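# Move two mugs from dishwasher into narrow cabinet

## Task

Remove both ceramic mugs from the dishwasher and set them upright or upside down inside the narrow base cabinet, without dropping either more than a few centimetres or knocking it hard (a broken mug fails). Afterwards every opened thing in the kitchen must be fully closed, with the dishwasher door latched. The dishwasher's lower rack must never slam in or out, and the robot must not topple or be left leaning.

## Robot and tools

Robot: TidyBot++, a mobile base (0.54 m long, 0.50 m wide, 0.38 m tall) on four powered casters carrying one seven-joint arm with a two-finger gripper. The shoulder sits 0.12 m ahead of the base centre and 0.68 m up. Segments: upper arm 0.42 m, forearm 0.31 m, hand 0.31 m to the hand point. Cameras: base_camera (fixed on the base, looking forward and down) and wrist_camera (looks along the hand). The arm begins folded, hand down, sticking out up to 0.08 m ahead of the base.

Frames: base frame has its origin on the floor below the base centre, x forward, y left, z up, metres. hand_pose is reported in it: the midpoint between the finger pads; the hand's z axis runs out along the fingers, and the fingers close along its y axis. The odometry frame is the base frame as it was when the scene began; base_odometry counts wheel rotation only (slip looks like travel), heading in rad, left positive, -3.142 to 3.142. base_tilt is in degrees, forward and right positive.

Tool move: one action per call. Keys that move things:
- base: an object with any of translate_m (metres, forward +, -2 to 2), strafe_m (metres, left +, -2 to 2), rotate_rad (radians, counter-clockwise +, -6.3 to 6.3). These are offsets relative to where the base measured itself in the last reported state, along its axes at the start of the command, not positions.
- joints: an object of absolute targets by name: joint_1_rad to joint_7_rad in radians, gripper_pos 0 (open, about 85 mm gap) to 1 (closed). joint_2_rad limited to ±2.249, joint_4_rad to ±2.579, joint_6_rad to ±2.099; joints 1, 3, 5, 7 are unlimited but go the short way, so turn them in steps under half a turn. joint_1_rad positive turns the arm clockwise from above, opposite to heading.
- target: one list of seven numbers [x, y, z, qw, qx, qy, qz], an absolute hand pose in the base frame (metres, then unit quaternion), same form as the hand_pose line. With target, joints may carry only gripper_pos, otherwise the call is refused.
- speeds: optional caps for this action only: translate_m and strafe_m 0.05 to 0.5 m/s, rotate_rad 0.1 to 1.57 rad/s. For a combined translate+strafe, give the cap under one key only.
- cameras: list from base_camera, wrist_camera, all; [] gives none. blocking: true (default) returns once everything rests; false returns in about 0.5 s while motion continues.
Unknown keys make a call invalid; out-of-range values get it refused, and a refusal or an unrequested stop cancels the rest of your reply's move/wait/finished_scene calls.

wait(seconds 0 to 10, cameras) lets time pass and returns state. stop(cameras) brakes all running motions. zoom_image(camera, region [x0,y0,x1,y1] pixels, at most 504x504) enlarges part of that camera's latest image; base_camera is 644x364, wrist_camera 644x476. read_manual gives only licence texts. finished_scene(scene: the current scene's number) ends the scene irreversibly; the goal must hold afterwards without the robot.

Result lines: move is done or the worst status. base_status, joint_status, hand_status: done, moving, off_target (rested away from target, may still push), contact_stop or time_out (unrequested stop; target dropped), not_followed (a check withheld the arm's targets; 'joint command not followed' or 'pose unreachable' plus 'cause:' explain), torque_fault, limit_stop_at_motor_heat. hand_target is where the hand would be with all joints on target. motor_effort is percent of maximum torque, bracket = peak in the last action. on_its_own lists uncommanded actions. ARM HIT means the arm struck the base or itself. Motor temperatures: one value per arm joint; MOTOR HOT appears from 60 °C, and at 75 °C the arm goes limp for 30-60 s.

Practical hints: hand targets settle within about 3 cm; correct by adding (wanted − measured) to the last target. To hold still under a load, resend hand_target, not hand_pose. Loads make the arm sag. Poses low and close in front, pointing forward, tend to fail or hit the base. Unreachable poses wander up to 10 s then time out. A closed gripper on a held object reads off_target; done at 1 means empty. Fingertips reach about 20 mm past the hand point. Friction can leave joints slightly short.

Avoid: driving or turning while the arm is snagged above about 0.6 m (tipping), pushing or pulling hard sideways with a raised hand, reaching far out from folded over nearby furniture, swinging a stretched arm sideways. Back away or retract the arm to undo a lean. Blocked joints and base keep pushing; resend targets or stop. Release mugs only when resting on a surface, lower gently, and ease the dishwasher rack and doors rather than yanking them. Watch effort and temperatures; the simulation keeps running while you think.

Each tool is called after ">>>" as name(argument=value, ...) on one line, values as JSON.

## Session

>>> wait(seconds=0)

Scene clock: 0.00 s.
Motor temperatures (°C): [28 31 27 29 32 33 36]
base_odometry: x=+0.000 y=+0.000 heading=+0.000
base_tilt: forward=+0.4 right=-0.2
base_status: not commanded
joint_positions: joint_1_rad=-0.006 joint_2_rad=-0.363 joint_3_rad=+3.144 joint_4_rad=-2.539 joint_5_rad=+0.016 joint_6_rad=-0.827 joint_7_rad=+1.550 gripper_pos=+0.000
joint_status: not commanded
motor_effort: joint_1_rad=-1 joint_2_rad=-1 joint_3_rad=-1 joint_4_rad=+14 joint_5_rad=+0 joint_6_rad=+2 joint_7_rad=+0
hand_pose: x=+0.2714 y=-0.0017 z=+0.5881 quat_wxyz=(+0.005, +0.998, -0.004, +0.070) (m; base frame)
hand_target: x=+0.2718 y=-0.0017 z=+0.5883 quat_wxyz=(+0.005, +0.998, -0.004, +0.070) (m; base frame)
hand_status: not commanded
pictures: base_camera, wrist_camera
camera_calibration:
wrist_camera: T_world_to_cam=[[-0.058901, -0.998062, 0.0200628, 0.00472533], [-0.986919, 0.0551985, -0.151471, 0.410255], [0.15007, -0.0287221, -0.988258, 0.675884], [0, 0, 0, 1]] pos_world=[0.303737, 0.00148353, 0.729995]

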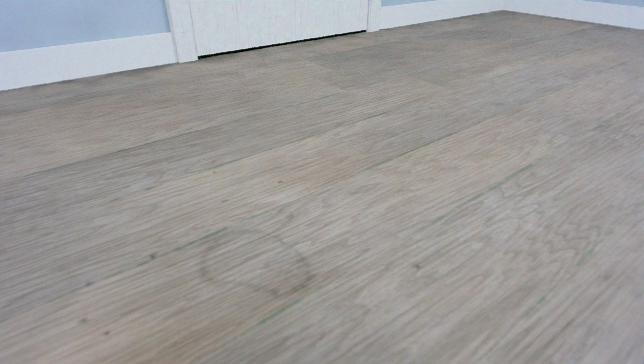

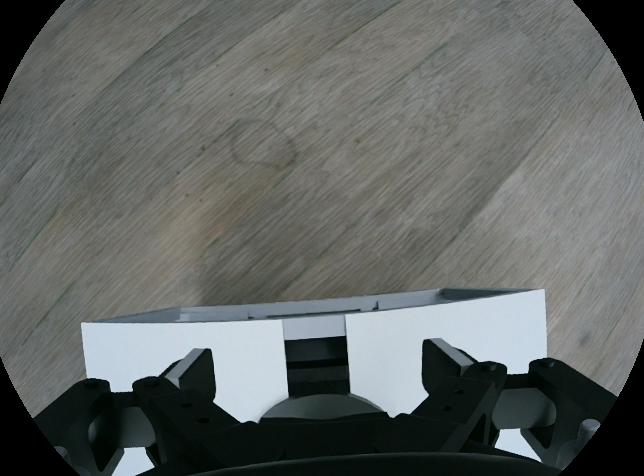

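>>> move(joints={"joint_1_rad": -0.02, "joint_2_rad": 0.0, "joint_3_rad": 3.16, "joint_4_rad": -2.2, "joint_5_rad": 0.0, "joint_6_rad": 0.3, "joint_7_rad": 1.55, "gripper_pos": 0.0}, cameras=["wrist_camera", "base_camera"])

>>> move(base={"rotate_rad": 0.9}, cameras=["wrist_camera"])

>>> move(base={"rotate_rad": 0.9}, cameras=["wrist_camera"])

Scene clock: 7.30 s.
Motor temperatures (°C): [28 31 27 29 32 33 36]
move: done
base_odometry: x=+0.000 y=+0.000 heading=+0.000
base_tilt: forward=+0.4 right=-0.1
base_status: not commanded
joint_positions: joint_1_rad=-0.006 joint_2_rad=-0.008 joint_3_rad=+3.144 joint_4_rad=-2.222 joint_5_rad=+0.016 joint_6_rad=+0.231 joint_7_rad=+1.550 gripper_pos=+0.000
joint_status: all done
motor_effort: joint_1_rad=+0(1) joint_2_rad=-19(19) joint_3_rad=-1(2) joint_4_rad=+18(18) joint_5_rad=+0(2) joint_6_rad=+8(8) joint_7_rad=+0(1)
hand_pose: x=+0.6523 y=+0.0044 z=+0.7892 quat_wxyz=(-0.004, +0.837, +0.000, +0.547) (m; base frame)
hand_target: x=+0.6680 y=+0.0022 z=+0.8169 quat_wxyz=(-0.007, +0.813, -0.008, +0.582) (m; base frame)
hand_status: not commanded
pictures: base_camera, wrist_camera
camera_calibration:
wrist_camera: T_world_to_cam=[[-0.03082, -0.998543, -0.0442905, 0.0617454], [-0.38905, 0.0528015, -0.919702, 1.03267], [0.920701, -0.011114, -0.390111, -0.157175], [0, 0, 0, 1]] pos_world=[0.548376, 0.00538193, 0.891171]

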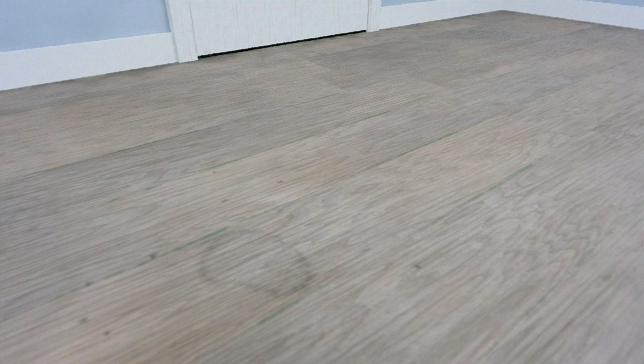

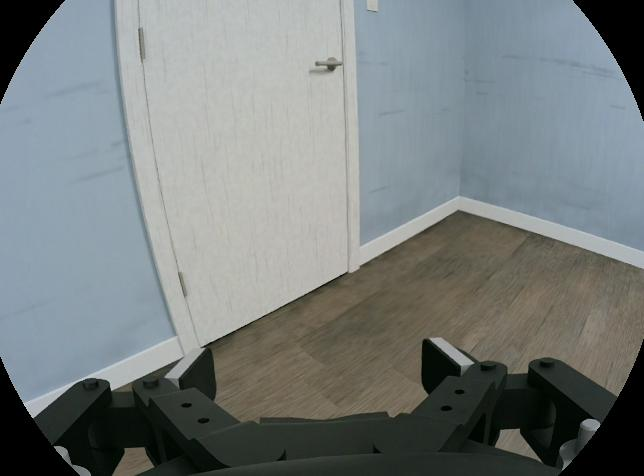

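Scene clock: 9.13 s.
Motor temperatures (°C): [28 31 27 29 32 33 36]
move: done
base_odometry: x=+0.000 y=+0.000 heading=+0.900
base_tilt: forward=+0.5 right=-0.2
base_status: done
joint_positions: joint_1_rad=-0.017 joint_2_rad=-0.007 joint_3_rad=+3.150 joint_4_rad=-2.222 joint_5_rad=+0.016 joint_6_rad=+0.235 joint_7_rad=+1.550 gripper_pos=+0.000
joint_status: not commanded
motor_effort: joint_1_rad=-1(3) joint_2_rad=-19(20) joint_3_rad=-1(3) joint_4_rad=+18(18) joint_5_rad=+1(1) joint_6_rad=+8(8) joint_7_rad=+0(1)
hand_pose: x=+0.6530 y=+0.0068 z=+0.7898 quat_wxyz=(-0.005, +0.836, +0.002, +0.549) (m; base frame)
hand_target: x=+0.6680 y=+0.0022 z=+0.8169 quat_wxyz=(-0.007, +0.813, -0.008, +0.582) (m; base frame)
hand_status: not commanded
pictures: wrist_camera
camera_calibration:
wrist_camera: T_world_to_cam=[[-0.0263382, -0.998668, -0.0443662, 0.0612696], [-0.386383, 0.0511025, -0.920922, 1.03255], [0.921962, -0.00711301, -0.387215, -0.160754], [0, 0, 0, 1]] pos_world=[0.548783, 0.00727876, 0.891368]

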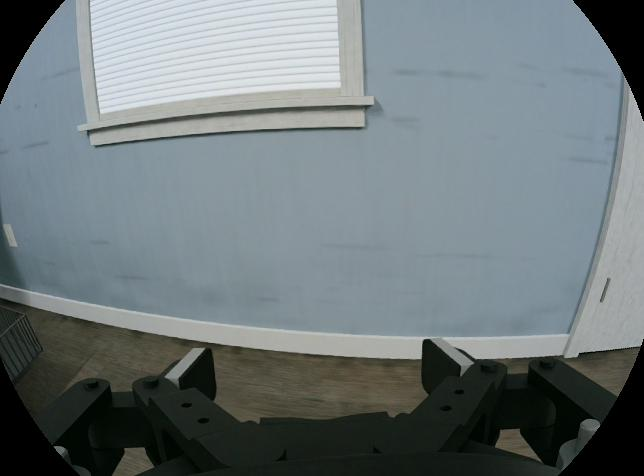

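Scene clock: 10.93 s.
Motor temperatures (°C): [28 31 27 29 32 33 36]
move: done
base_odometry: x=+0.000 y=+0.000 heading=+1.800
base_tilt: forward=+0.5 right=-0.1
base_status: done
joint_positions: joint_1_rad=-0.021 joint_2_rad=-0.007 joint_3_rad=+3.153 joint_4_rad=-2.222 joint_5_rad=+0.016 joint_6_rad=+0.236 joint_7_rad=+1.550 gripper_pos=+0.000
joint_status: not commanded
motor_effort: joint_1_rad=+0(3) joint_2_rad=-19(20) joint_3_rad=-1(3) joint_4_rad=+18(18) joint_5_rad=+0(1) joint_6_rad=+8(9) joint_7_rad=+0(1)
hand_pose: x=+0.6531 y=+0.0073 z=+0.7898 quat_wxyz=(-0.006, +0.836, +0.003, +0.549) (m; base frame)
hand_target: x=+0.6680 y=+0.0022 z=+0.8169 quat_wxyz=(-0.007, +0.813, -0.008, +0.582) (m; base frame)
hand_status: not commanded
pictures: wrist_camera
camera_calibration:
wrist_camera: T_world_to_cam=[[-0.0253836, -0.998689, -0.0444437, 0.0612165], [-0.386231, 0.0508032, -0.921002, 1.03256], [0.922053, -0.00621281, -0.387014, -0.161079], [0, 0, 0, 1]] pos_world=[0.548883, 0.00767825, 0.891368]

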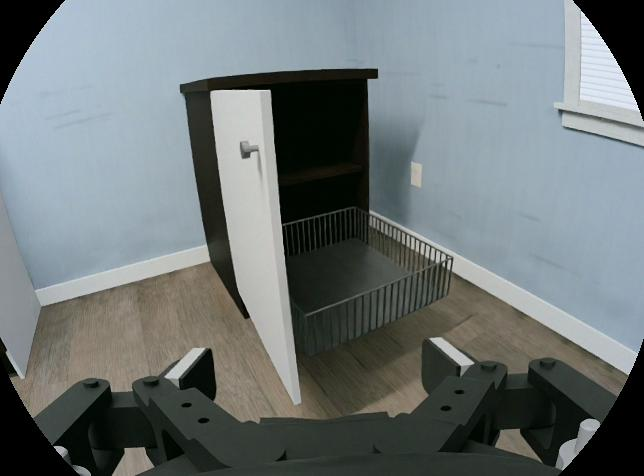

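>>> move(base={"rotate_rad": 0.8}, cameras=["wrist_camera"])

>>> move(base={"rotate_rad": 0.8}, cameras=["wrist_camera"])

>>> move(base={"rotate_rad": 0.8}, cameras=["wrist_camera"])

>>> move(base={"rotate_rad": 0.9}, cameras=["wrist_camera"])

>>> move(base={"rotate_rad": 0.9}, cameras=["wrist_camera"])

Scene clock: 19.33 s.
Motor temperatures (°C): [28 31 27 29 32 33 36]
move: done
base_odometry: x=+0.000 y=+0.000 heading=+2.599
base_tilt: forward=+0.5 right=-0.2
base_status: done
joint_positions: joint_1_rad=-0.023 joint_2_rad=-0.007 joint_3_rad=+3.155 joint_4_rad=-2.222 joint_5_rad=+0.016 joint_6_rad=+0.236 joint_7_rad=+1.550 gripper_pos=+0.000
joint_status: not commanded
motor_effort: joint_1_rad=-1(3) joint_2_rad=-19(20) joint_3_rad=-1(5) joint_4_rad=+18(18) joint_5_rad=+0(1) joint_6_rad=+8(9) joint_7_rad=+0(1)
hand_pose: x=+0.6532 y=+0.0077 z=+0.7899 quat_wxyz=(-0.006, +0.836, +0.003, +0.549) (m; base frame)
hand_target: x=+0.6680 y=+0.0022 z=+0.8169 quat_wxyz=(-0.007, +0.813, -0.008, +0.582) (m; base frame)
hand_status: not commanded
pictures: wrist_camera
camera_calibration:
wrist_camera: T_world_to_cam=[[-0.0246171, -0.998709, -0.0444427, 0.0610942], [-0.386154, 0.0505052, -0.921051, 1.03255], [0.922106, -0.00551192, -0.386898, -0.161216], [0, 0, 0, 1]] pos_world=[0.548883, 0.0079777, 0.891368]

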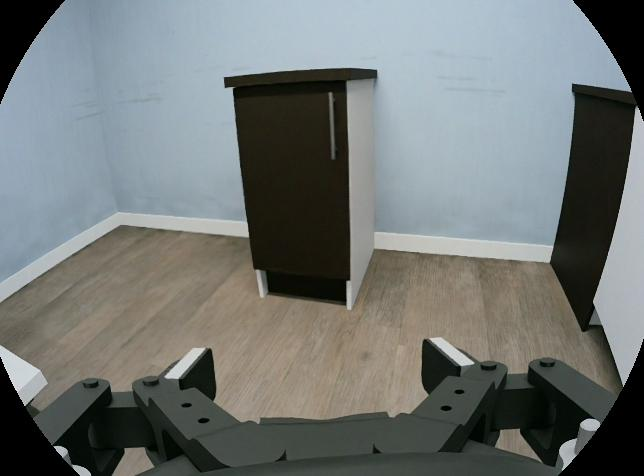

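Scene clock: 21.07 s.
Motor temperatures (°C): [28 31 27 29 32 33 36]
move: done
base_odometry: x=+0.000 y=+0.000 heading=-2.884
base_tilt: forward=+0.5 right=-0.2
base_status: done
joint_positions: joint_1_rad=-0.024 joint_2_rad=-0.007 joint_3_rad=+3.155 joint_4_rad=-2.222 joint_5_rad=+0.016 joint_6_rad=+0.236 joint_7_rad=+1.550 gripper_pos=+0.000
joint_status: not commanded
motor_effort: joint_1_rad=+0(3) joint_2_rad=-19(20) joint_3_rad=-1(3) joint_4_rad=+18(18) joint_5_rad=+1(1) joint_6_rad=+8(9) joint_7_rad=+0(1)
hand_pose: x=+0.6532 y=+0.0078 z=+0.7899 quat_wxyz=(-0.006, +0.836, +0.003, +0.549) (m; base frame)
hand_target: x=+0.6680 y=+0.0022 z=+0.8169 quat_wxyz=(-0.007, +0.813, -0.008, +0.582) (m; base frame)
hand_status: not commanded
pictures: wrist_camera
camera_calibration:
wrist_camera: T_world_to_cam=[[-0.0244278, -0.99871, -0.0445179, 0.0610573], [-0.386078, 0.0505009, -0.921083, 1.03253], [0.922143, -0.0053126, -0.386814, -0.161313], [0, 0, 0, 1]] pos_world=[0.548884, 0.00797774, 0.891368]

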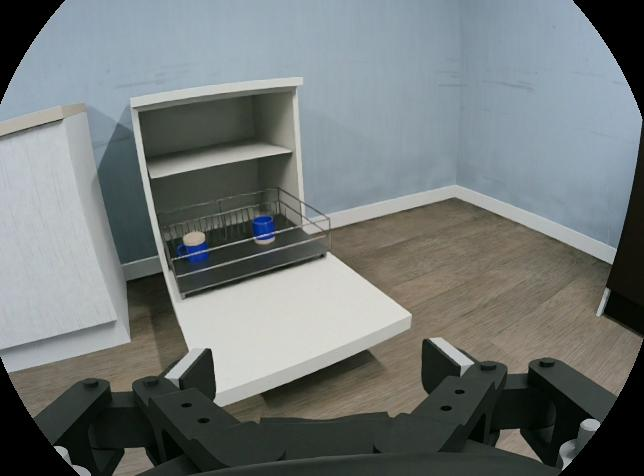

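Scene clock: 22.80 s.
Motor temperatures (°C): [28 31 27 29 32 33 36]
move: done
base_odometry: x=+0.000 y=+0.000 heading=-2.084
base_tilt: forward=+0.5 right=-0.1
base_status: done
joint_positions: joint_1_rad=-0.024 joint_2_rad=-0.007 joint_3_rad=+3.156 joint_4_rad=-2.222 joint_5_rad=+0.016 joint_6_rad=+0.236 joint_7_rad=+1.550 gripper_pos=+0.000
joint_status: not commanded
motor_effort: joint_1_rad=+0(3) joint_2_rad=-19(20) joint_3_rad=+0(4) joint_4_rad=+18(18) joint_5_rad=+0(1) joint_6_rad=+8(8) joint_7_rad=+0(1)
hand_pose: x=+0.6532 y=+0.0078 z=+0.7899 quat_wxyz=(-0.006, +0.836, +0.003, +0.549) (m; base frame)
hand_target: x=+0.6680 y=+0.0022 z=+0.8169 quat_wxyz=(-0.007, +0.813, -0.008, +0.582) (m; base frame)
hand_status: not commanded
pictures: wrist_camera
camera_calibration:
wrist_camera: T_world_to_cam=[[-0.0244248, -0.99871, -0.0445213, 0.0610612], [-0.385993, 0.0505024, -0.921118, 1.03256], [0.922178, -0.00531324, -0.386729, -0.161501], [0, 0, 0, 1]] pos_world=[0.548984, 0.00797774, 0.891368]

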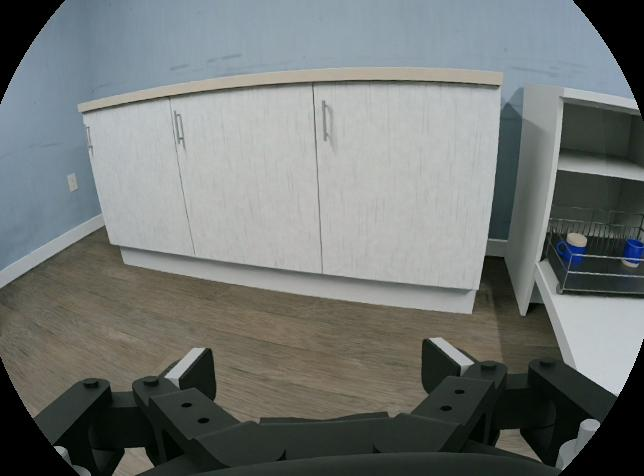

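Scene clock: 24.60 s.
Motor temperatures (°C): [28 31 27 29 32 33 36]
move: done
base_odometry: x=+0.000 y=+0.000 heading=-1.184
base_tilt: forward=+0.5 right=-0.2
base_status: done
joint_positions: joint_1_rad=-0.024 joint_2_rad=-0.006 joint_3_rad=+3.156 joint_4_rad=-2.222 joint_5_rad=+0.016 joint_6_rad=+0.236 joint_7_rad=+1.550 gripper_pos=+0.000
joint_status: not commanded
motor_effort: joint_1_rad=+0(3) joint_2_rad=-19(20) joint_3_rad=+0(3) joint_4_rad=+18(18) joint_5_rad=+1(1) joint_6_rad=+8(8) joint_7_rad=+1(1)
hand_pose: x=+0.6533 y=+0.0078 z=+0.7898 quat_wxyz=(-0.006, +0.836, +0.003, +0.549) (m; base frame)
hand_target: x=+0.6680 y=+0.0022 z=+0.8169 quat_wxyz=(-0.007, +0.813, -0.008, +0.582) (m; base frame)
hand_status: not commanded
pictures: wrist_camera
camera_calibration:
wrist_camera: T_world_to_cam=[[-0.0244289, -0.99871, -0.0445207, 0.0610629], [-0.386078, 0.0505039, -0.921083, 1.03257], [0.922143, -0.0053126, -0.386814, -0.161405], [0, 0, 0, 1]] pos_world=[0.548984, 0.00797774, 0.891368]

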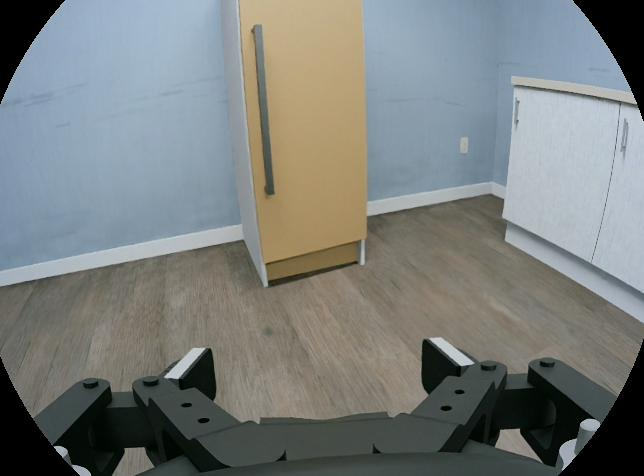

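Scene clock: 26.40 s.
Motor temperatures (°C): [28 31 27 29 32 33 36]
move: done
base_odometry: x=+0.000 y=+0.000 heading=-0.285
base_tilt: forward=+0.4 right=-0.2
base_status: done
joint_positions: joint_1_rad=-0.024 joint_2_rad=-0.006 joint_3_rad=+3.156 joint_4_rad=-2.222 joint_5_rad=+0.016 joint_6_rad=+0.237 joint_7_rad=+1.550 gripper_pos=+0.000
joint_status: not commanded
motor_effort: joint_1_rad=+0(3) joint_2_rad=-19(20) joint_3_rad=+0(3) joint_4_rad=+18(18) joint_5_rad=+1(1) joint_6_rad=+8(8) joint_7_rad=+0(1)
hand_pose: x=+0.6533 y=+0.0079 z=+0.7897 quat_wxyz=(-0.006, +0.836, +0.003, +0.549) (m; base frame)
hand_target: x=+0.6680 y=+0.0022 z=+0.8169 quat_wxyz=(-0.007, +0.813, -0.008, +0.582) (m; base frame)
hand_status: not commanded
pictures: wrist_camera
camera_calibration:
wrist_camera: T_world_to_cam=[[-0.0243012, -0.998715, -0.0444639, 0.0610398], [-0.386171, 0.0504026, -0.921049, 1.03253], [0.922107, -0.00521195, -0.3869, -0.16144], [0, 0, 0, 1]] pos_world=[0.549083, 0.00807752, 0.891268]

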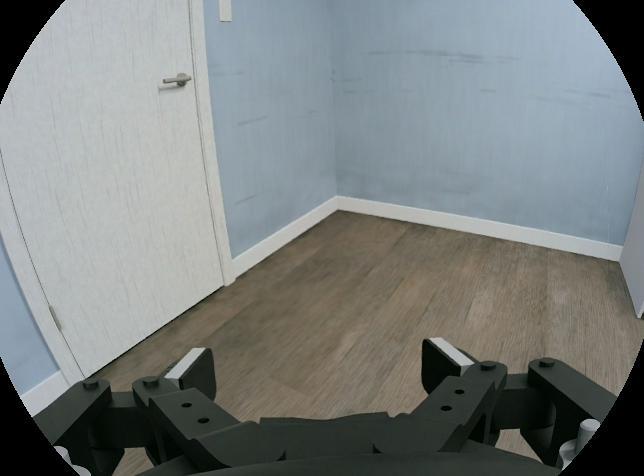

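>>> move(base={"rotate_rad": -2.11}, cameras=[])

>>> move(base={"translate_m": 0.36, "strafe_m": -0.56}, cameras=["wrist_camera", "base_camera"])

Scene clock: 94.10 s.
Motor temperatures (°C): [28 31 27 30 32 33 36]
move: done
base_odometry: x=+0.000 y=+0.000 heading=-2.394
base_tilt: forward=+0.4 right=-0.1
base_status: done
joint_positions: joint_1_rad=-0.024 joint_2_rad=-0.003 joint_3_rad=+3.156 joint_4_rad=-2.221 joint_5_rad=+0.016 joint_6_rad=+0.238 joint_7_rad=+1.550 gripper_pos=+0.000
joint_status: not commanded
motor_effort: joint_1_rad=-1(2) joint_2_rad=-19(21) joint_3_rad=-2(3) joint_4_rad=+18(18) joint_5_rad=+1(1) joint_6_rad=+8(8) joint_7_rad=+0(1)
hand_pose: x=+0.6541 y=+0.0077 z=+0.7886 quat_wxyz=(-0.006, +0.836, +0.003, +0.548) (m; base frame)
hand_target: x=+0.6680 y=+0.0022 z=+0.8169 quat_wxyz=(-0.007, +0.813, -0.008, +0.582) (m; base frame)
hand_status: not commanded
pictures: none
No camera images: "cameras" was empty.

Scene clock: 96.83 s.
Motor temperatures (°C): [28 31 27 30 32 33 36]
move: done
base_odometry: x=-0.645 y=+0.166 heading=-2.395
base_tilt: forward=+0.4 right=-0.2
base_status: done
joint_positions: joint_1_rad=-0.024 joint_2_rad=-0.002 joint_3_rad=+3.156 joint_4_rad=-2.221 joint_5_rad=+0.016 joint_6_rad=+0.238 joint_7_rad=+1.550 gripper_pos=+0.000
joint_status: not commanded
motor_effort: joint_1_rad=-1(2) joint_2_rad=-19(21) joint_3_rad=-1(2) joint_4_rad=+18(18) joint_5_rad=+0(1) joint_6_rad=+8(9) joint_7_rad=+0(1)
hand_pose: x=+0.6542 y=+0.0077 z=+0.7884 quat_wxyz=(-0.006, +0.836, +0.003, +0.548) (m; base frame)
hand_target: x=+0.6680 y=+0.0022 z=+0.8169 quat_wxyz=(-0.007, +0.813, -0.008, +0.582) (m; base frame)
hand_status: not commanded
pictures: base_camera, wrist_camera
camera_calibration:
wrist_camera: T_world_to_cam=[[-0.0247863, -0.998708, -0.0443589, 0.0610887], [-0.387757, 0.0505032, -0.920377, 1.03219], [0.921428, -0.00561231, -0.388508, -0.160976], [0, 0, 0, 1]] pos_world=[0.550079, 0.00797767, 0.890169]

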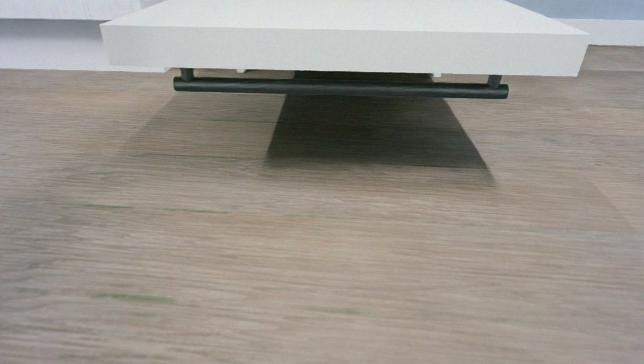

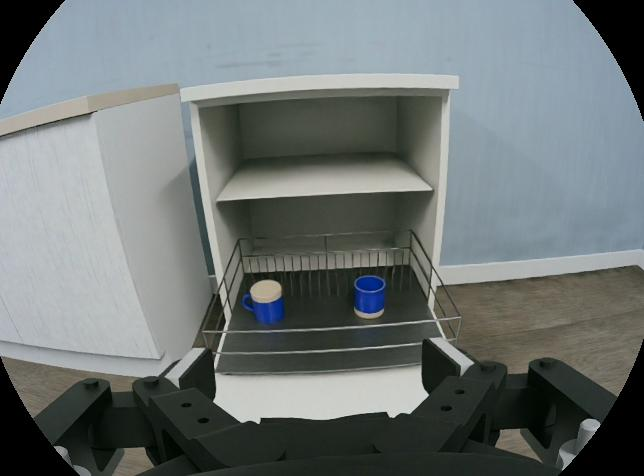

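>>> zoom_image(camera="wrist_camera", region=[190, 220, 480, 390])

Scaled by 1.738.

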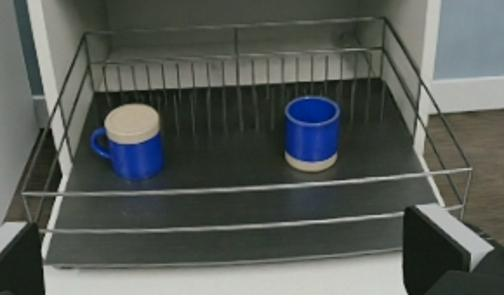

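>>> move(base={"rotate_rad": -1.57}, cameras=["wrist_camera", "base_camera"])

Scene clock: 148.70 s.
Motor temperatures (°C): [28 31 27 30 32 33 36]
move: done
base_odometry: x=-0.645 y=+0.166 heading=+2.318
base_tilt: forward=+0.5 right=-0.2
base_status: done
joint_positions: joint_1_rad=-0.020 joint_2_rad=-0.002 joint_3_rad=+3.159 joint_4_rad=-2.221 joint_5_rad=+0.016 joint_6_rad=+0.238 joint_7_rad=+1.550 gripper_pos=+0.000
joint_status: not commanded
motor_effort: joint_1_rad=-1(3) joint_2_rad=-19(20) joint_3_rad=+0(3) joint_4_rad=+18(18) joint_5_rad=+1(1) joint_6_rad=+8(8) joint_7_rad=+0(1)
hand_pose: x=+0.6543 y=+0.0039 z=+0.7885 quat_wxyz=(-0.004, +0.836, +0.000, +0.548) (m; base frame)
hand_target: x=+0.6680 y=+0.0022 z=+0.8169 quat_wxyz=(-0.007, +0.813, -0.008, +0.582) (m; base frame)
hand_status: not commanded
pictures: base_camera, wrist_camera
camera_calibration:
wrist_camera: T_world_to_cam=[[-0.0317189, -0.998511, -0.0443701, 0.0618266], [-0.387213, 0.0532018, -0.920454, 1.03218], [0.921445, -0.0120151, -0.388324, -0.16132], [0, 0, 0, 1]] pos_world=[0.55028, 0.00488269, 0.890169]

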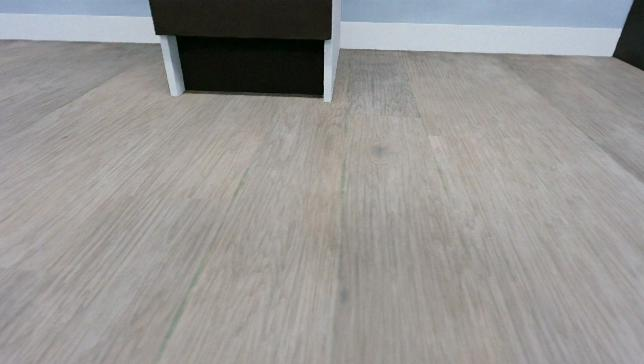

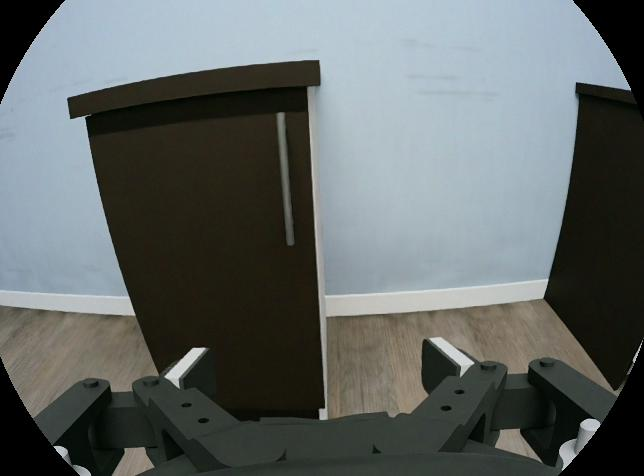

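>>> move(joints={"joint_2_rad": 0.564, "joint_4_rad": -2.076, "joint_6_rad": 1.067, "joint_7_rad": 1.55}, base={"translate_m": 0.2, "strafe_m": 0.04}, speeds={"translate_m": 0.2}, cameras=["wrist_camera", "base_camera"])

Scene clock: 177.07 s.
Motor temperatures (°C): [28 31 27 30 32 33 36]
move: done
base_odometry: x=-0.810 y=+0.286 heading=+2.317
base_tilt: forward=+0.5 right=-0.1
base_status: done
joint_positions: joint_1_rad=-0.020 joint_2_rad=+0.564 joint_3_rad=+3.159 joint_4_rad=-2.103 joint_5_rad=+0.016 joint_6_rad=+0.999 joint_7_rad=+1.550 gripper_pos=+0.000
joint_status: all done
motor_effort: joint_1_rad=+0(1) joint_2_rad=-34(37) joint_3_rad=-1(2) joint_4_rad=+13(19) joint_5_rad=+0(1) joint_6_rad=+9(10) joint_7_rad=+0(1)
hand_pose: x=+0.7975 y=+0.0096 z=+0.7277 quat_wxyz=(-0.008, +0.741, +0.005, +0.672) (m; base frame)
hand_target: x=+0.8065 y=+0.0052 z=+0.7610 quat_wxyz=(-0.005, +0.708, -0.002, +0.706) (m; base frame)
hand_status: not commanded
pictures: base_camera, wrist_camera
camera_calibration:
wrist_camera: T_world_to_cam=[[-0.0046124, -0.998673, -0.0512938, 0.0527896], [-0.0853176, 0.0515003, -0.995022, 0.844867], [0.996343, -0.000213175, -0.0854419, -0.59699], [0, 0, 0, 1]] pos_world=[0.667133, 0.00908139, 0.792361]

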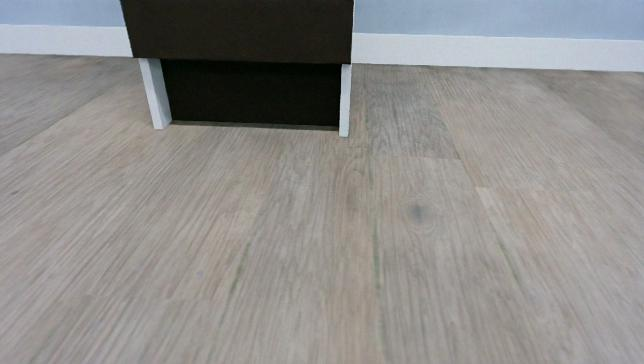

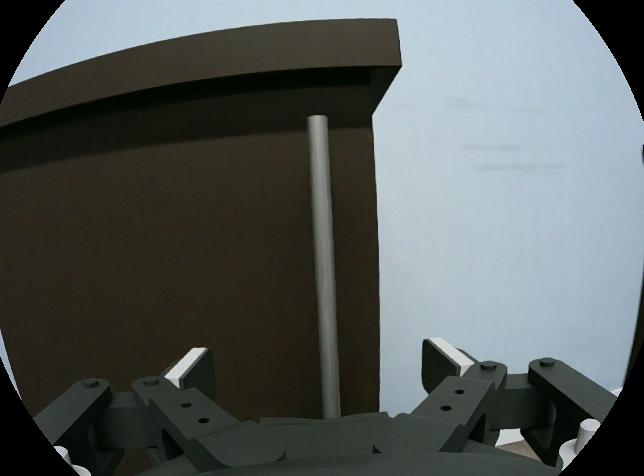

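>>> move(base={"translate_m": 0.095, "strafe_m": -0.006}, speeds={"translate_m": 0.1}, cameras=["wrist_camera"])

>>> move(joints={"gripper_pos": 0.6}, cameras=["wrist_camera"])

Scene clock: 184.23 s.
Motor temperatures (°C): [28 31 27 30 32 33 36]
move: done
base_odometry: x=-0.871 y=+0.360 heading=+2.318
base_tilt: forward=+0.4 right=-0.1
base_status: done
joint_positions: joint_1_rad=-0.020 joint_2_rad=+0.565 joint_3_rad=+3.159 joint_4_rad=-2.098 joint_5_rad=+0.016 joint_6_rad=+1.002 joint_7_rad=+1.550 gripper_pos=+0.000
joint_status: not commanded
motor_effort: joint_1_rad=+0(3) joint_2_rad=-34(36) joint_3_rad=-2(3) joint_4_rad=+13(14) joint_5_rad=+0(1) joint_6_rad=+9(9) joint_7_rad=+0(1)
hand_pose: x=+0.7992 y=+0.0096 z=+0.7301 quat_wxyz=(-0.008, +0.738, +0.005, +0.675) (m; base frame)
hand_target: x=+0.8065 y=+0.0052 z=+0.7610 quat_wxyz=(-0.005, +0.708, -0.002, +0.706) (m; base frame)
hand_status: not commanded
pictures: wrist_camera
camera_calibration:
wrist_camera: T_world_to_cam=[[-0.00416012, -0.998668, -0.0514352, 0.0526824], [-0.0783278, 0.0516031, -0.995591, 0.842243], [0.996919, -0.000112968, -0.0784381, -0.604021], [0, 0, 0, 1]] pos_world=[0.66835, 0.00908167, 0.793861]

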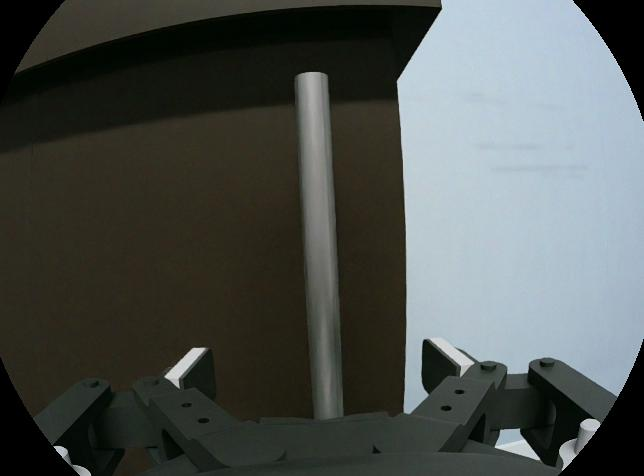

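Scene clock: 185.10 s.
Motor temperatures (°C): [28 31 27 30 32 33 36]
move: done
base_odometry: x=-0.871 y=+0.360 heading=+2.318
base_tilt: forward=+0.5 right=-0.2
base_status: not commanded
joint_positions: joint_1_rad=-0.020 joint_2_rad=+0.565 joint_3_rad=+3.159 joint_4_rad=-2.098 joint_5_rad=+0.016 joint_6_rad=+1.002 joint_7_rad=+1.550 gripper_pos=+0.600
joint_status: all done
motor_effort: joint_1_rad=+0(1) joint_2_rad=-34(34) joint_3_rad=-1(2) joint_4_rad=+13(13) joint_5_rad=+0(1) joint_6_rad=+9(9) joint_7_rad=+1(1)
hand_pose: x=+0.7992 y=+0.0096 z=+0.7302 quat_wxyz=(-0.008, +0.738, +0.005, +0.675) (m; base frame)
hand_target: x=+0.8065 y=+0.0052 z=+0.7610 quat_wxyz=(-0.005, +0.708, -0.002, +0.706) (m; base frame)
hand_status: not commanded
pictures: wrist_camera
camera_calibration:
wrist_camera: T_world_to_cam=[[-0.0041551, -0.998668, -0.051436, 0.0526796], [-0.0782285, 0.0516034, -0.995599, 0.842183], [0.996927, -0.000113058, -0.0783387, -0.604105], [0, 0, 0, 1]] pos_world=[0.66835, 0.00908167, 0.793861]

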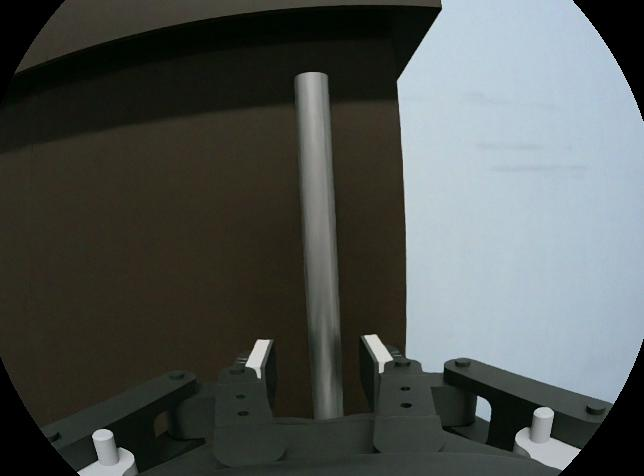

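>>> move(base={"translate_m": 0.015}, speeds={"translate_m": 0.05}, cameras=[])

>>> move(joints={"gripper_pos": 0.92}, cameras=["wrist_camera"])

Scene clock: 194.03 s.
Motor temperatures (°C): [28 31 27 30 32 33 36]
move: done
base_odometry: x=-0.881 y=+0.371 heading=+2.318
base_tilt: forward=+0.5 right=-0.2
base_status: done
joint_positions: joint_1_rad=-0.020 joint_2_rad=+0.565 joint_3_rad=+3.159 joint_4_rad=-2.098 joint_5_rad=+0.016 joint_6_rad=+1.003 joint_7_rad=+1.550 gripper_pos=+0.600
joint_status: not commanded
motor_effort: joint_1_rad=+0(2) joint_2_rad=-34(36) joint_3_rad=-2(2) joint_4_rad=+13(14) joint_5_rad=+0(1) joint_6_rad=+9(9) joint_7_rad=+0(1)
hand_pose: x=+0.7993 y=+0.0097 z=+0.7304 quat_wxyz=(-0.008, +0.738, +0.005, +0.675) (m; base frame)
hand_target: x=+0.8065 y=+0.0052 z=+0.7610 quat_wxyz=(-0.005, +0.708, -0.002, +0.706) (m; base frame)
hand_status: not commanded
pictures: none
No camera images: "cameras" was empty.

Scene clock: 194.73 s.
Motor temperatures (°C): [28 31 27 30 32 33 36]
move: off_target
base_odometry: x=-0.881 y=+0.371 heading=+2.318
base_tilt: forward=+0.4 right=-0.1
base_status: not commanded
joint_positions: joint_1_rad=-0.017 joint_2_rad=+0.565 joint_3_rad=+3.160 joint_4_rad=-2.098 joint_5_rad=+0.015 joint_6_rad=+1.003 joint_7_rad=+1.550 gripper_pos=+0.886
joint_status: gripper_pos off_target (ended at +0.886, target +0.920)
motor_effort: joint_1_rad=+0(6) joint_2_rad=-34(35) joint_3_rad=-2(7) joint_4_rad=+16(18) joint_5_rad=+0(4) joint_6_rad=+9(10) joint_7_rad=-1(1)
hand_pose: x=+0.7993 y=+0.0067 z=+0.7304 quat_wxyz=(-0.006, +0.738, +0.003, +0.675) (m; base frame)
hand_target: x=+0.8065 y=+0.0052 z=+0.7610 quat_wxyz=(-0.005, +0.708, -0.002, +0.706) (m; base frame)
hand_status: not commanded
pictures: wrist_camera
camera_calibration:
wrist_camera: T_world_to_cam=[[-0.00922819, -0.998633, -0.051441, 0.0538828], [-0.0772631, 0.0520015, -0.995654, 0.841799], [0.996968, -0.00521359, -0.0776373, -0.604748], [0, 0, 0, 1]] pos_world=[0.668452, 0.00688141, 0.793961]

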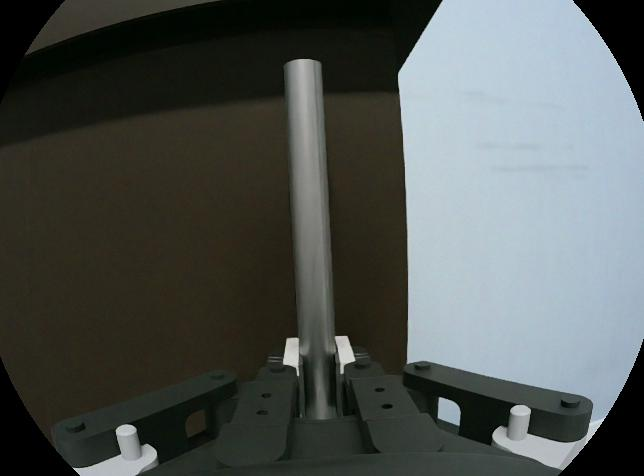

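>>> move(base={"translate_m": -0.0895, "strafe_m": 0.0302}, speeds={"translate_m": 0.08}, cameras=["wrist_camera"])

>>> move(base={"translate_m": -0.0785, "strafe_m": 0.0524}, speeds={"translate_m": 0.08}, cameras=["wrist_camera"])

Scene clock: 208.43 s.
Motor temperatures (°C): [28 31 27 30 32 33 36]
move: done
base_odometry: x=-0.842 y=+0.284 heading=+2.318
base_tilt: forward=+0.4 right=-0.1
base_status: done
joint_positions: joint_1_rad=-0.018 joint_2_rad=+0.572 joint_3_rad=+3.161 joint_4_rad=-2.088 joint_5_rad=+0.015 joint_6_rad=+1.004 joint_7_rad=+1.550 gripper_pos=+0.887
joint_status: not commanded
motor_effort: joint_1_rad=-1(4) joint_2_rad=-36(38) joint_3_rad=-1(4) joint_4_rad=+12(16) joint_5_rad=+1(2) joint_6_rad=+10(11) joint_7_rad=-1(1)
hand_pose: x=+0.8026 y=+0.0070 z=+0.7304 quat_wxyz=(-0.006, +0.737, +0.003, +0.676) (m; base frame)
hand_target: x=+0.8065 y=+0.0052 z=+0.7610 quat_wxyz=(-0.005, +0.708, -0.002, +0.706) (m; base frame)
hand_status: not commanded
pictures: wrist_camera
camera_calibration:
wrist_camera: T_world_to_cam=[[-0.00871845, -0.998645, -0.0512986, 0.053629], [-0.0734862, 0.0518017, -0.99595, 0.839224], [0.997258, -0.0049134, -0.0738383, -0.610998], [0, 0, 0, 1]] pos_world=[0.671461, 0.00708099, 0.793461]

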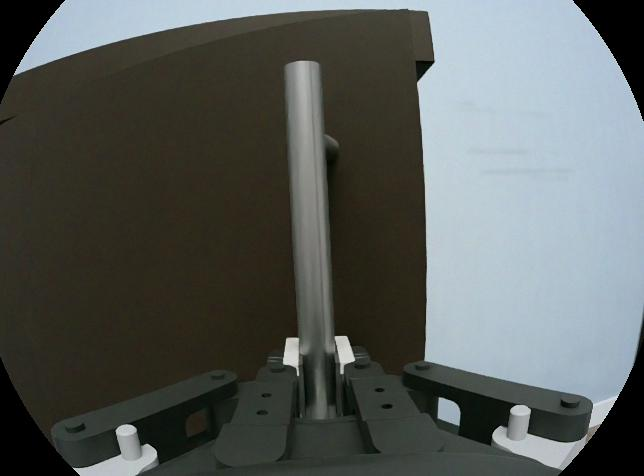

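Scene clock: 210.17 s.
Motor temperatures (°C): [28 31 27 30 32 33 36]
move: done
base_odometry: x=-0.827 y=+0.191 heading=+2.318
base_tilt: forward=+0.4 right=-0.1
base_status: done
joint_positions: joint_1_rad=-0.010 joint_2_rad=+0.573 joint_3_rad=+3.164 joint_4_rad=-2.088 joint_5_rad=+0.014 joint_6_rad=+1.005 joint_7_rad=+1.550 gripper_pos=+0.888
joint_status: not commanded
motor_effort: joint_1_rad=-3(6) joint_2_rad=-36(38) joint_3_rad=-4(7) joint_4_rad=+13(16) joint_5_rad=+2(4) joint_6_rad=+10(12) joint_7_rad=+0(2)
hand_pose: x=+0.8029 y=-0.0003 z=+0.7303 quat_wxyz=(-0.002, +0.736, +0.000, +0.677) (m; base frame)
hand_target: x=+0.8065 y=+0.0052 z=+0.7610 quat_wxyz=(-0.005, +0.708, -0.002, +0.706) (m; base frame)
hand_status: not commanded
pictures: wrist_camera
camera_calibration:
wrist_camera: T_world_to_cam=[[-0.0195772, -0.998577, -0.0496095, 0.0538837], [-0.0722645, 0.0509025, -0.996086, 0.838731], [0.997193, -0.0159156, -0.0731582, -0.611816], [0, 0, 0, 1]] pos_world=[0.671764, 0.00137616, 0.793361]

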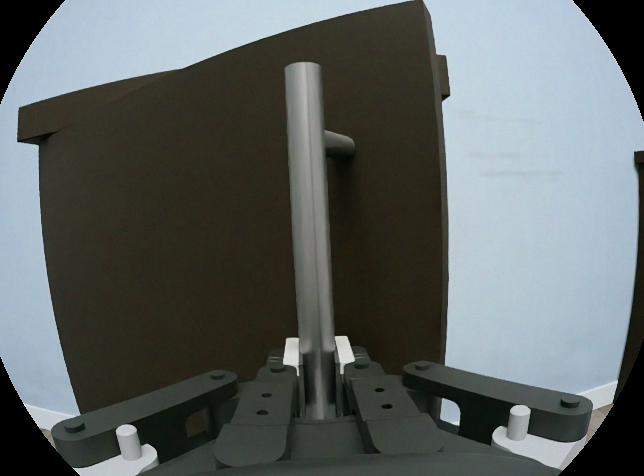

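>>> move(base={"translate_m": -0.0625, "strafe_m": 0.066}, speeds={"translate_m": 0.08}, cameras=["wrist_camera"])

>>> move(base={"translate_m": -0.036, "strafe_m": 0.068}, speeds={"translate_m": 0.06}, cameras=["wrist_camera", "base_camera"])

Scene clock: 219.43 s.
Motor temperatures (°C): [28 31 27 30 32 33 36]
move: done
base_odometry: x=-0.833 y=+0.100 heading=+2.318
base_tilt: forward=+0.4 right=-0.2
base_status: done
joint_positions: joint_1_rad=-0.005 joint_2_rad=+0.573 joint_3_rad=+3.168 joint_4_rad=-2.088 joint_5_rad=+0.013 joint_6_rad=+1.005 joint_7_rad=+1.550 gripper_pos=+0.889
joint_status: not commanded
motor_effort: joint_1_rad=-4(7) joint_2_rad=-36(37) joint_3_rad=-4(8) joint_4_rad=+14(17) joint_5_rad=+3(5) joint_6_rad=+10(12) joint_7_rad=-1(1)
hand_pose: x=+0.8029 y=-0.0065 z=+0.7303 quat_wxyz=(+0.002, +0.736, -0.003, +0.677) (m; base frame)
hand_target: x=+0.8065 y=+0.0052 z=+0.7610 quat_wxyz=(-0.005, +0.708, -0.002, +0.706) (m; base frame)
hand_status: not commanded
pictures: wrist_camera
camera_calibration:
wrist_camera: T_world_to_cam=[[-0.0294705, -0.998408, -0.0480955, 0.0545316], [-0.0715125, 0.050099, -0.996181, 0.838543], [0.997004, -0.0259185, -0.0728751, -0.612025], [0, 0, 0, 1]] pos_world=[0.671765, -0.00342819, 0.793361]

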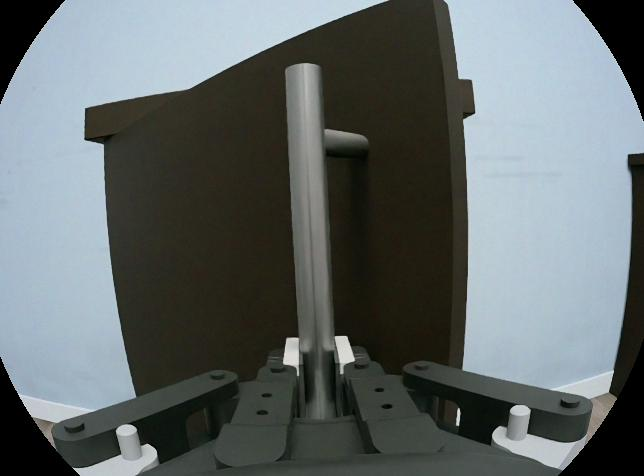

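Scene clock: 221.23 s.
Motor temperatures (°C): [28 31 27 30 32 33 36]
move: done
base_odometry: x=-0.858 y=+0.028 heading=+2.318
base_tilt: forward=+0.5 right=-0.2
base_status: done
joint_positions: joint_1_rad=+0.007 joint_2_rad=+0.572 joint_3_rad=+3.176 joint_4_rad=-2.089 joint_5_rad=+0.008 joint_6_rad=+1.005 joint_7_rad=+1.550 gripper_pos=+0.890
joint_status: not commanded
motor_effort: joint_1_rad=-7(10) joint_2_rad=-36(37) joint_3_rad=-7(9) joint_4_rad=+17(19) joint_5_rad=+5(7) joint_6_rad=+11(12) joint_7_rad=+0(1)
hand_pose: x=+0.8025 y=-0.0201 z=+0.7303 quat_wxyz=(+0.011, +0.736, -0.011, +0.676) (m; base frame)
hand_target: x=+0.8065 y=+0.0052 z=+0.7610 quat_wxyz=(-0.005, +0.708, -0.002, +0.706) (m; base frame)
hand_status: not commanded
pictures: base_camera, wrist_camera
camera_calibration:
wrist_camera: T_world_to_cam=[[-0.052383, -0.997555, -0.046253, 0.057964], [-0.0704528, 0.0498928, -0.996267, 0.838302], [0.996139, -0.0489288, -0.0728941, -0.611732], [0, 0, 0, 1]] pos_world=[0.671467, -0.0139342, 0.793261]

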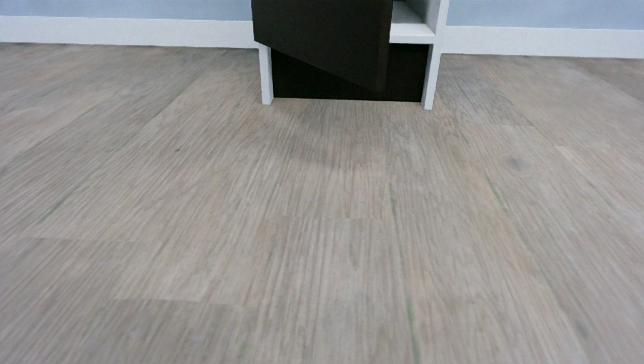

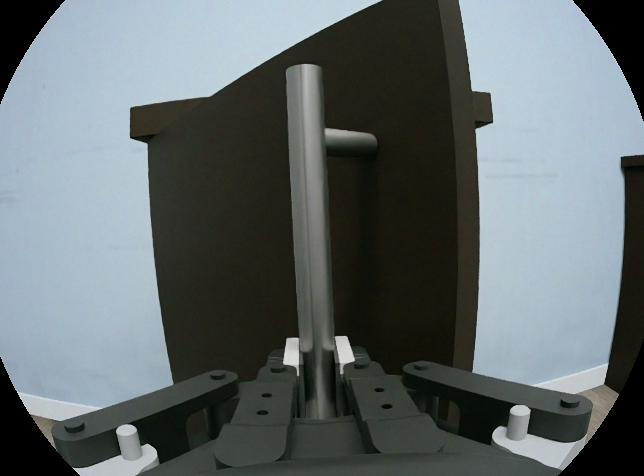

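>>> move(base={"strafe_m": -0.022}, speeds={"strafe_m": 0.05}, cameras=[])

>>> move(joints={"gripper_pos": 0.0}, cameras=["wrist_camera"])

Scene clock: 228.40 s.
Motor temperatures (°C): [28 31 27 30 32 33 36]
move: done
base_odometry: x=-0.842 y=+0.043 heading=+2.318
base_tilt: forward=+0.4 right=-0.1
base_status: done
joint_positions: joint_1_rad=-0.016 joint_2_rad=+0.574 joint_3_rad=+3.169 joint_4_rad=-2.086 joint_5_rad=+0.008 joint_6_rad=+1.006 joint_7_rad=+1.550 gripper_pos=+0.890
joint_status: not commanded
motor_effort: joint_1_rad=+1(7) joint_2_rad=-37(40) joint_3_rad=-1(7) joint_4_rad=+12(16) joint_5_rad=+0(4) joint_6_rad=+10(12) joint_7_rad=-1(1)
hand_pose: x=+0.8036 y=-0.0010 z=+0.7303 quat_wxyz=(+0.000, +0.736, -0.002, +0.677) (m; base frame)
hand_target: x=+0.8065 y=+0.0052 z=+0.7610 quat_wxyz=(-0.005, +0.708, -0.002, +0.706) (m; base frame)
hand_status: not commanded
pictures: none
No camera images: "cameras" was empty.

Scene clock: 229.47 s.
Motor temperatures (°C): [28 31 27 30 32 33 36]
move: done
base_odometry: x=-0.842 y=+0.043 heading=+2.318
base_tilt: forward=+0.5 right=-0.1
base_status: not commanded
joint_positions: joint_1_rad=-0.016 joint_2_rad=+0.570 joint_3_rad=+3.169 joint_4_rad=-2.086 joint_5_rad=+0.008 joint_6_rad=+1.008 joint_7_rad=+1.550 gripper_pos=+0.000
joint_status: all done
motor_effort: joint_1_rad=+0(2) joint_2_rad=-34(37) joint_3_rad=-1(2) joint_4_rad=+13(13) joint_5_rad=+0(1) joint_6_rad=+9(10) joint_7_rad=+0(1)
hand_pose: x=+0.8034 y=-0.0005 z=+0.7336 quat_wxyz=(+0.000, +0.734, -0.002, +0.679) (m; base frame)
hand_target: x=+0.8065 y=+0.0052 z=+0.7610 quat_wxyz=(-0.005, +0.708, -0.002, +0.706) (m; base frame)
hand_status: not commanded
pictures: wrist_camera
camera_calibration:
wrist_camera: T_world_to_cam=[[-0.0229638, -0.99847, -0.0503045, 0.0571317], [-0.0649614, 0.0517017, -0.996548, 0.836568], [0.997624, -0.0196166, -0.0660493, -0.617593], [0, 0, 0, 1]] pos_world=[0.671782, 0.00167722, 0.795762]

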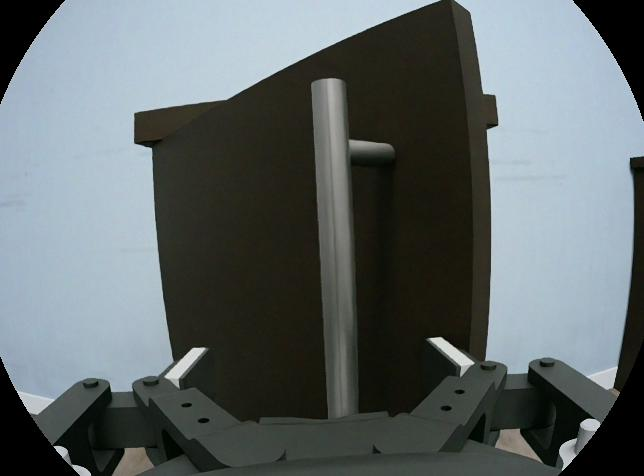

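>>> move(base={"translate_m": -0.13}, speeds={"translate_m": 0.15}, cameras=[])

>>> move(base={"strafe_m": -0.178}, joints={"gripper_pos": 1.0}, speeds={"strafe_m": 0.2}, cameras=["wrist_camera"])

Scene clock: 256.40 s.
Motor temperatures (°C): [28 32 27 30 32 33 36]
move: done
base_odometry: x=-0.754 y=-0.053 heading=+2.318
base_tilt: forward=+0.5 right=-0.1
base_status: done
joint_positions: joint_1_rad=-0.016 joint_2_rad=+0.567 joint_3_rad=+3.169 joint_4_rad=-2.086 joint_5_rad=+0.008 joint_6_rad=+1.008 joint_7_rad=+1.550 gripper_pos=+0.000
joint_status: not commanded
motor_effort: joint_1_rad=+0(1) joint_2_rad=-34(37) joint_3_rad=-1(2) joint_4_rad=+13(15) joint_5_rad=+0(1) joint_6_rad=+9(9) joint_7_rad=+1(1)
hand_pose: x=+0.8033 y=-0.0005 z=+0.7359 quat_wxyz=(+0.000, +0.733, -0.002, +0.680) (m; base frame)
hand_target: x=+0.8065 y=+0.0052 z=+0.7610 quat_wxyz=(-0.005, +0.708, -0.002, +0.706) (m; base frame)
hand_status: not commanded
pictures: none
No camera images: "cameras" was empty.

Scene clock: 258.00 s.
Motor temperatures (°C): [28 32 27 30 32 33 36]
move: done
base_odometry: x=-0.623 y=+0.068 heading=+2.317
base_tilt: forward=+0.5 right=-0.1
base_status: done
joint_positions: joint_1_rad=-0.017 joint_2_rad=+0.567 joint_3_rad=+3.168 joint_4_rad=-2.086 joint_5_rad=+0.008 joint_6_rad=+1.008 joint_7_rad=+1.550 gripper_pos=+0.999
joint_status: all done
motor_effort: joint_1_rad=+0(4) joint_2_rad=-34(34) joint_3_rad=-2(3) joint_4_rad=+13(13) joint_5_rad=+0(1) joint_6_rad=+9(9) joint_7_rad=+0(1)
hand_pose: x=+0.8033 y=+0.0003 z=+0.7359 quat_wxyz=(-0.001, +0.733, -0.001, +0.680) (m; base frame)
hand_target: x=+0.8065 y=+0.0052 z=+0.7610 quat_wxyz=(-0.005, +0.708, -0.002, +0.706) (m; base frame)
hand_status: not commanded
pictures: wrist_camera
camera_calibration:
wrist_camera: T_world_to_cam=[[-0.0217123, -0.998475, -0.050751, 0.0572315], [-0.061606, 0.0520027, -0.996745, 0.836221], [0.997864, -0.018515, -0.0626411, -0.620055], [0, 0, 0, 1]] pos_world=[0.67149, 0.00217821, 0.797562]

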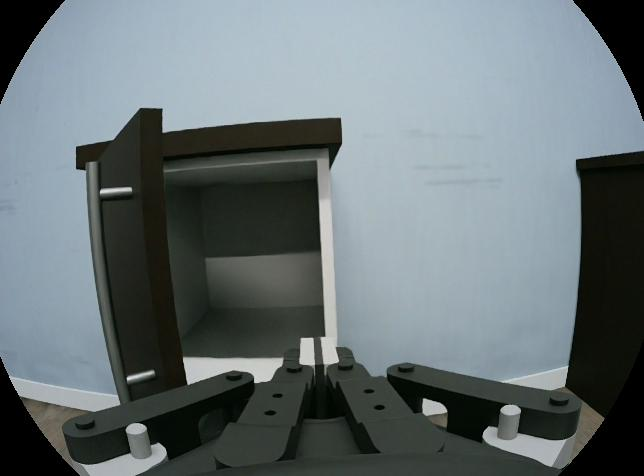

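>>> move(base={"translate_m": 0.29}, speeds={"translate_m": 0.2}, cameras=["wrist_camera"])

>>> move(base={"rotate_rad": 0.25}, speeds={"rotate_rad": 0.2}, cameras=["wrist_camera", "base_camera"])

Scene clock: 268.33 s.
Motor temperatures (°C): [28 32 27 30 32 33 36]
move: done
base_odometry: x=-0.820 y=+0.281 heading=+2.317
base_tilt: forward=+0.4 right=-0.1
base_status: done
joint_positions: joint_1_rad=-0.017 joint_2_rad=+0.567 joint_3_rad=+3.168 joint_4_rad=-2.086 joint_5_rad=+0.008 joint_6_rad=+1.008 joint_7_rad=+1.550 gripper_pos=+0.999
joint_status: not commanded
motor_effort: joint_1_rad=-1(1) joint_2_rad=-34(36) joint_3_rad=-1(2) joint_4_rad=+13(14) joint_5_rad=+0(1) joint_6_rad=+9(9) joint_7_rad=+0(1)
hand_pose: x=+0.8033 y=+0.0003 z=+0.7361 quat_wxyz=(-0.001, +0.733, -0.001, +0.681) (m; base frame)
hand_target: x=+0.8065 y=+0.0052 z=+0.7610 quat_wxyz=(-0.005, +0.708, -0.002, +0.706) (m; base frame)
hand_status: not commanded
pictures: wrist_camera
camera_calibration:
wrist_camera: T_world_to_cam=[[-0.0216878, -0.998475, -0.0507598, 0.057225], [-0.0611084, 0.0520007, -0.996776, 0.836005], [0.997895, -0.018516, -0.062143, -0.620369], [0, 0, 0, 1]] pos_world=[0.671391, 0.00217821, 0.797662]

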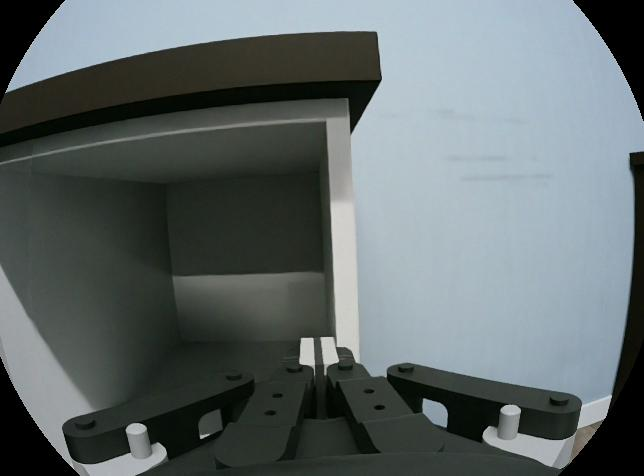

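Scene clock: 270.03 s.
Motor temperatures (°C): [28 32 27 30 32 33 36]
move: done
base_odometry: x=-0.820 y=+0.281 heading=+2.567
base_tilt: forward=+0.5 right=-0.2
base_status: done
joint_positions: joint_1_rad=-0.018 joint_2_rad=+0.567 joint_3_rad=+3.168 joint_4_rad=-2.086 joint_5_rad=+0.007 joint_6_rad=+1.008 joint_7_rad=+1.550 gripper_pos=+0.999
joint_status: not commanded
motor_effort: joint_1_rad=-1(7) joint_2_rad=-34(35) joint_3_rad=-1(5) joint_4_rad=+13(13) joint_5_rad=+0(2) joint_6_rad=+9(9) joint_7_rad=+0(2)
hand_pose: x=+0.8033 y=+0.0006 z=+0.7361 quat_wxyz=(-0.001, +0.733, -0.001, +0.681) (m; base frame)
hand_target: x=+0.8065 y=+0.0052 z=+0.7610 quat_wxyz=(-0.005, +0.708, -0.002, +0.706) (m; base frame)
hand_status: not commanded
pictures: base_camera, wrist_camera
camera_calibration:
wrist_camera: T_world_to_cam=[[-0.0216248, -0.998446, -0.0513665, 0.0579677], [-0.0610938, 0.0526022, -0.996745, 0.835953], [0.997898, -0.0184163, -0.0621364, -0.62037], [0, 0, 0, 1]] pos_world=[0.671391, 0.00247969, 0.797662]

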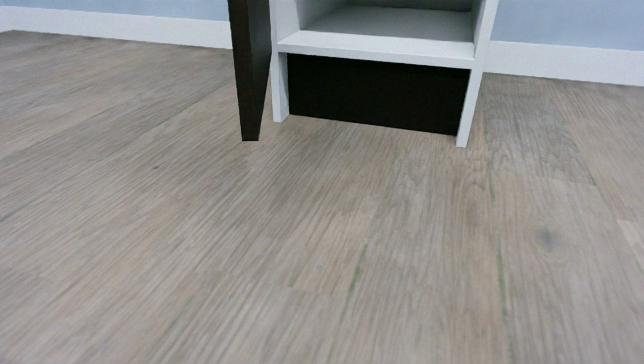

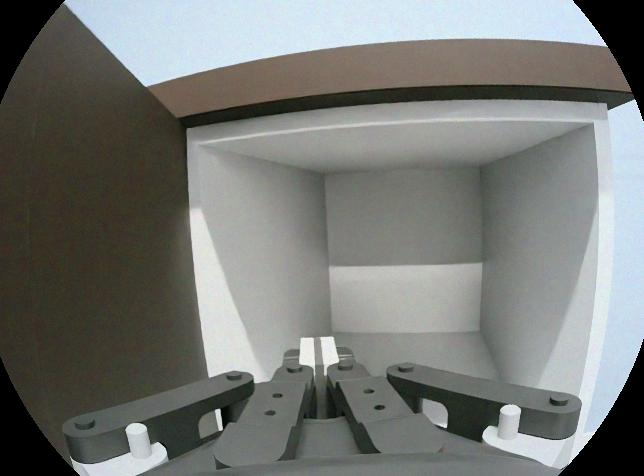

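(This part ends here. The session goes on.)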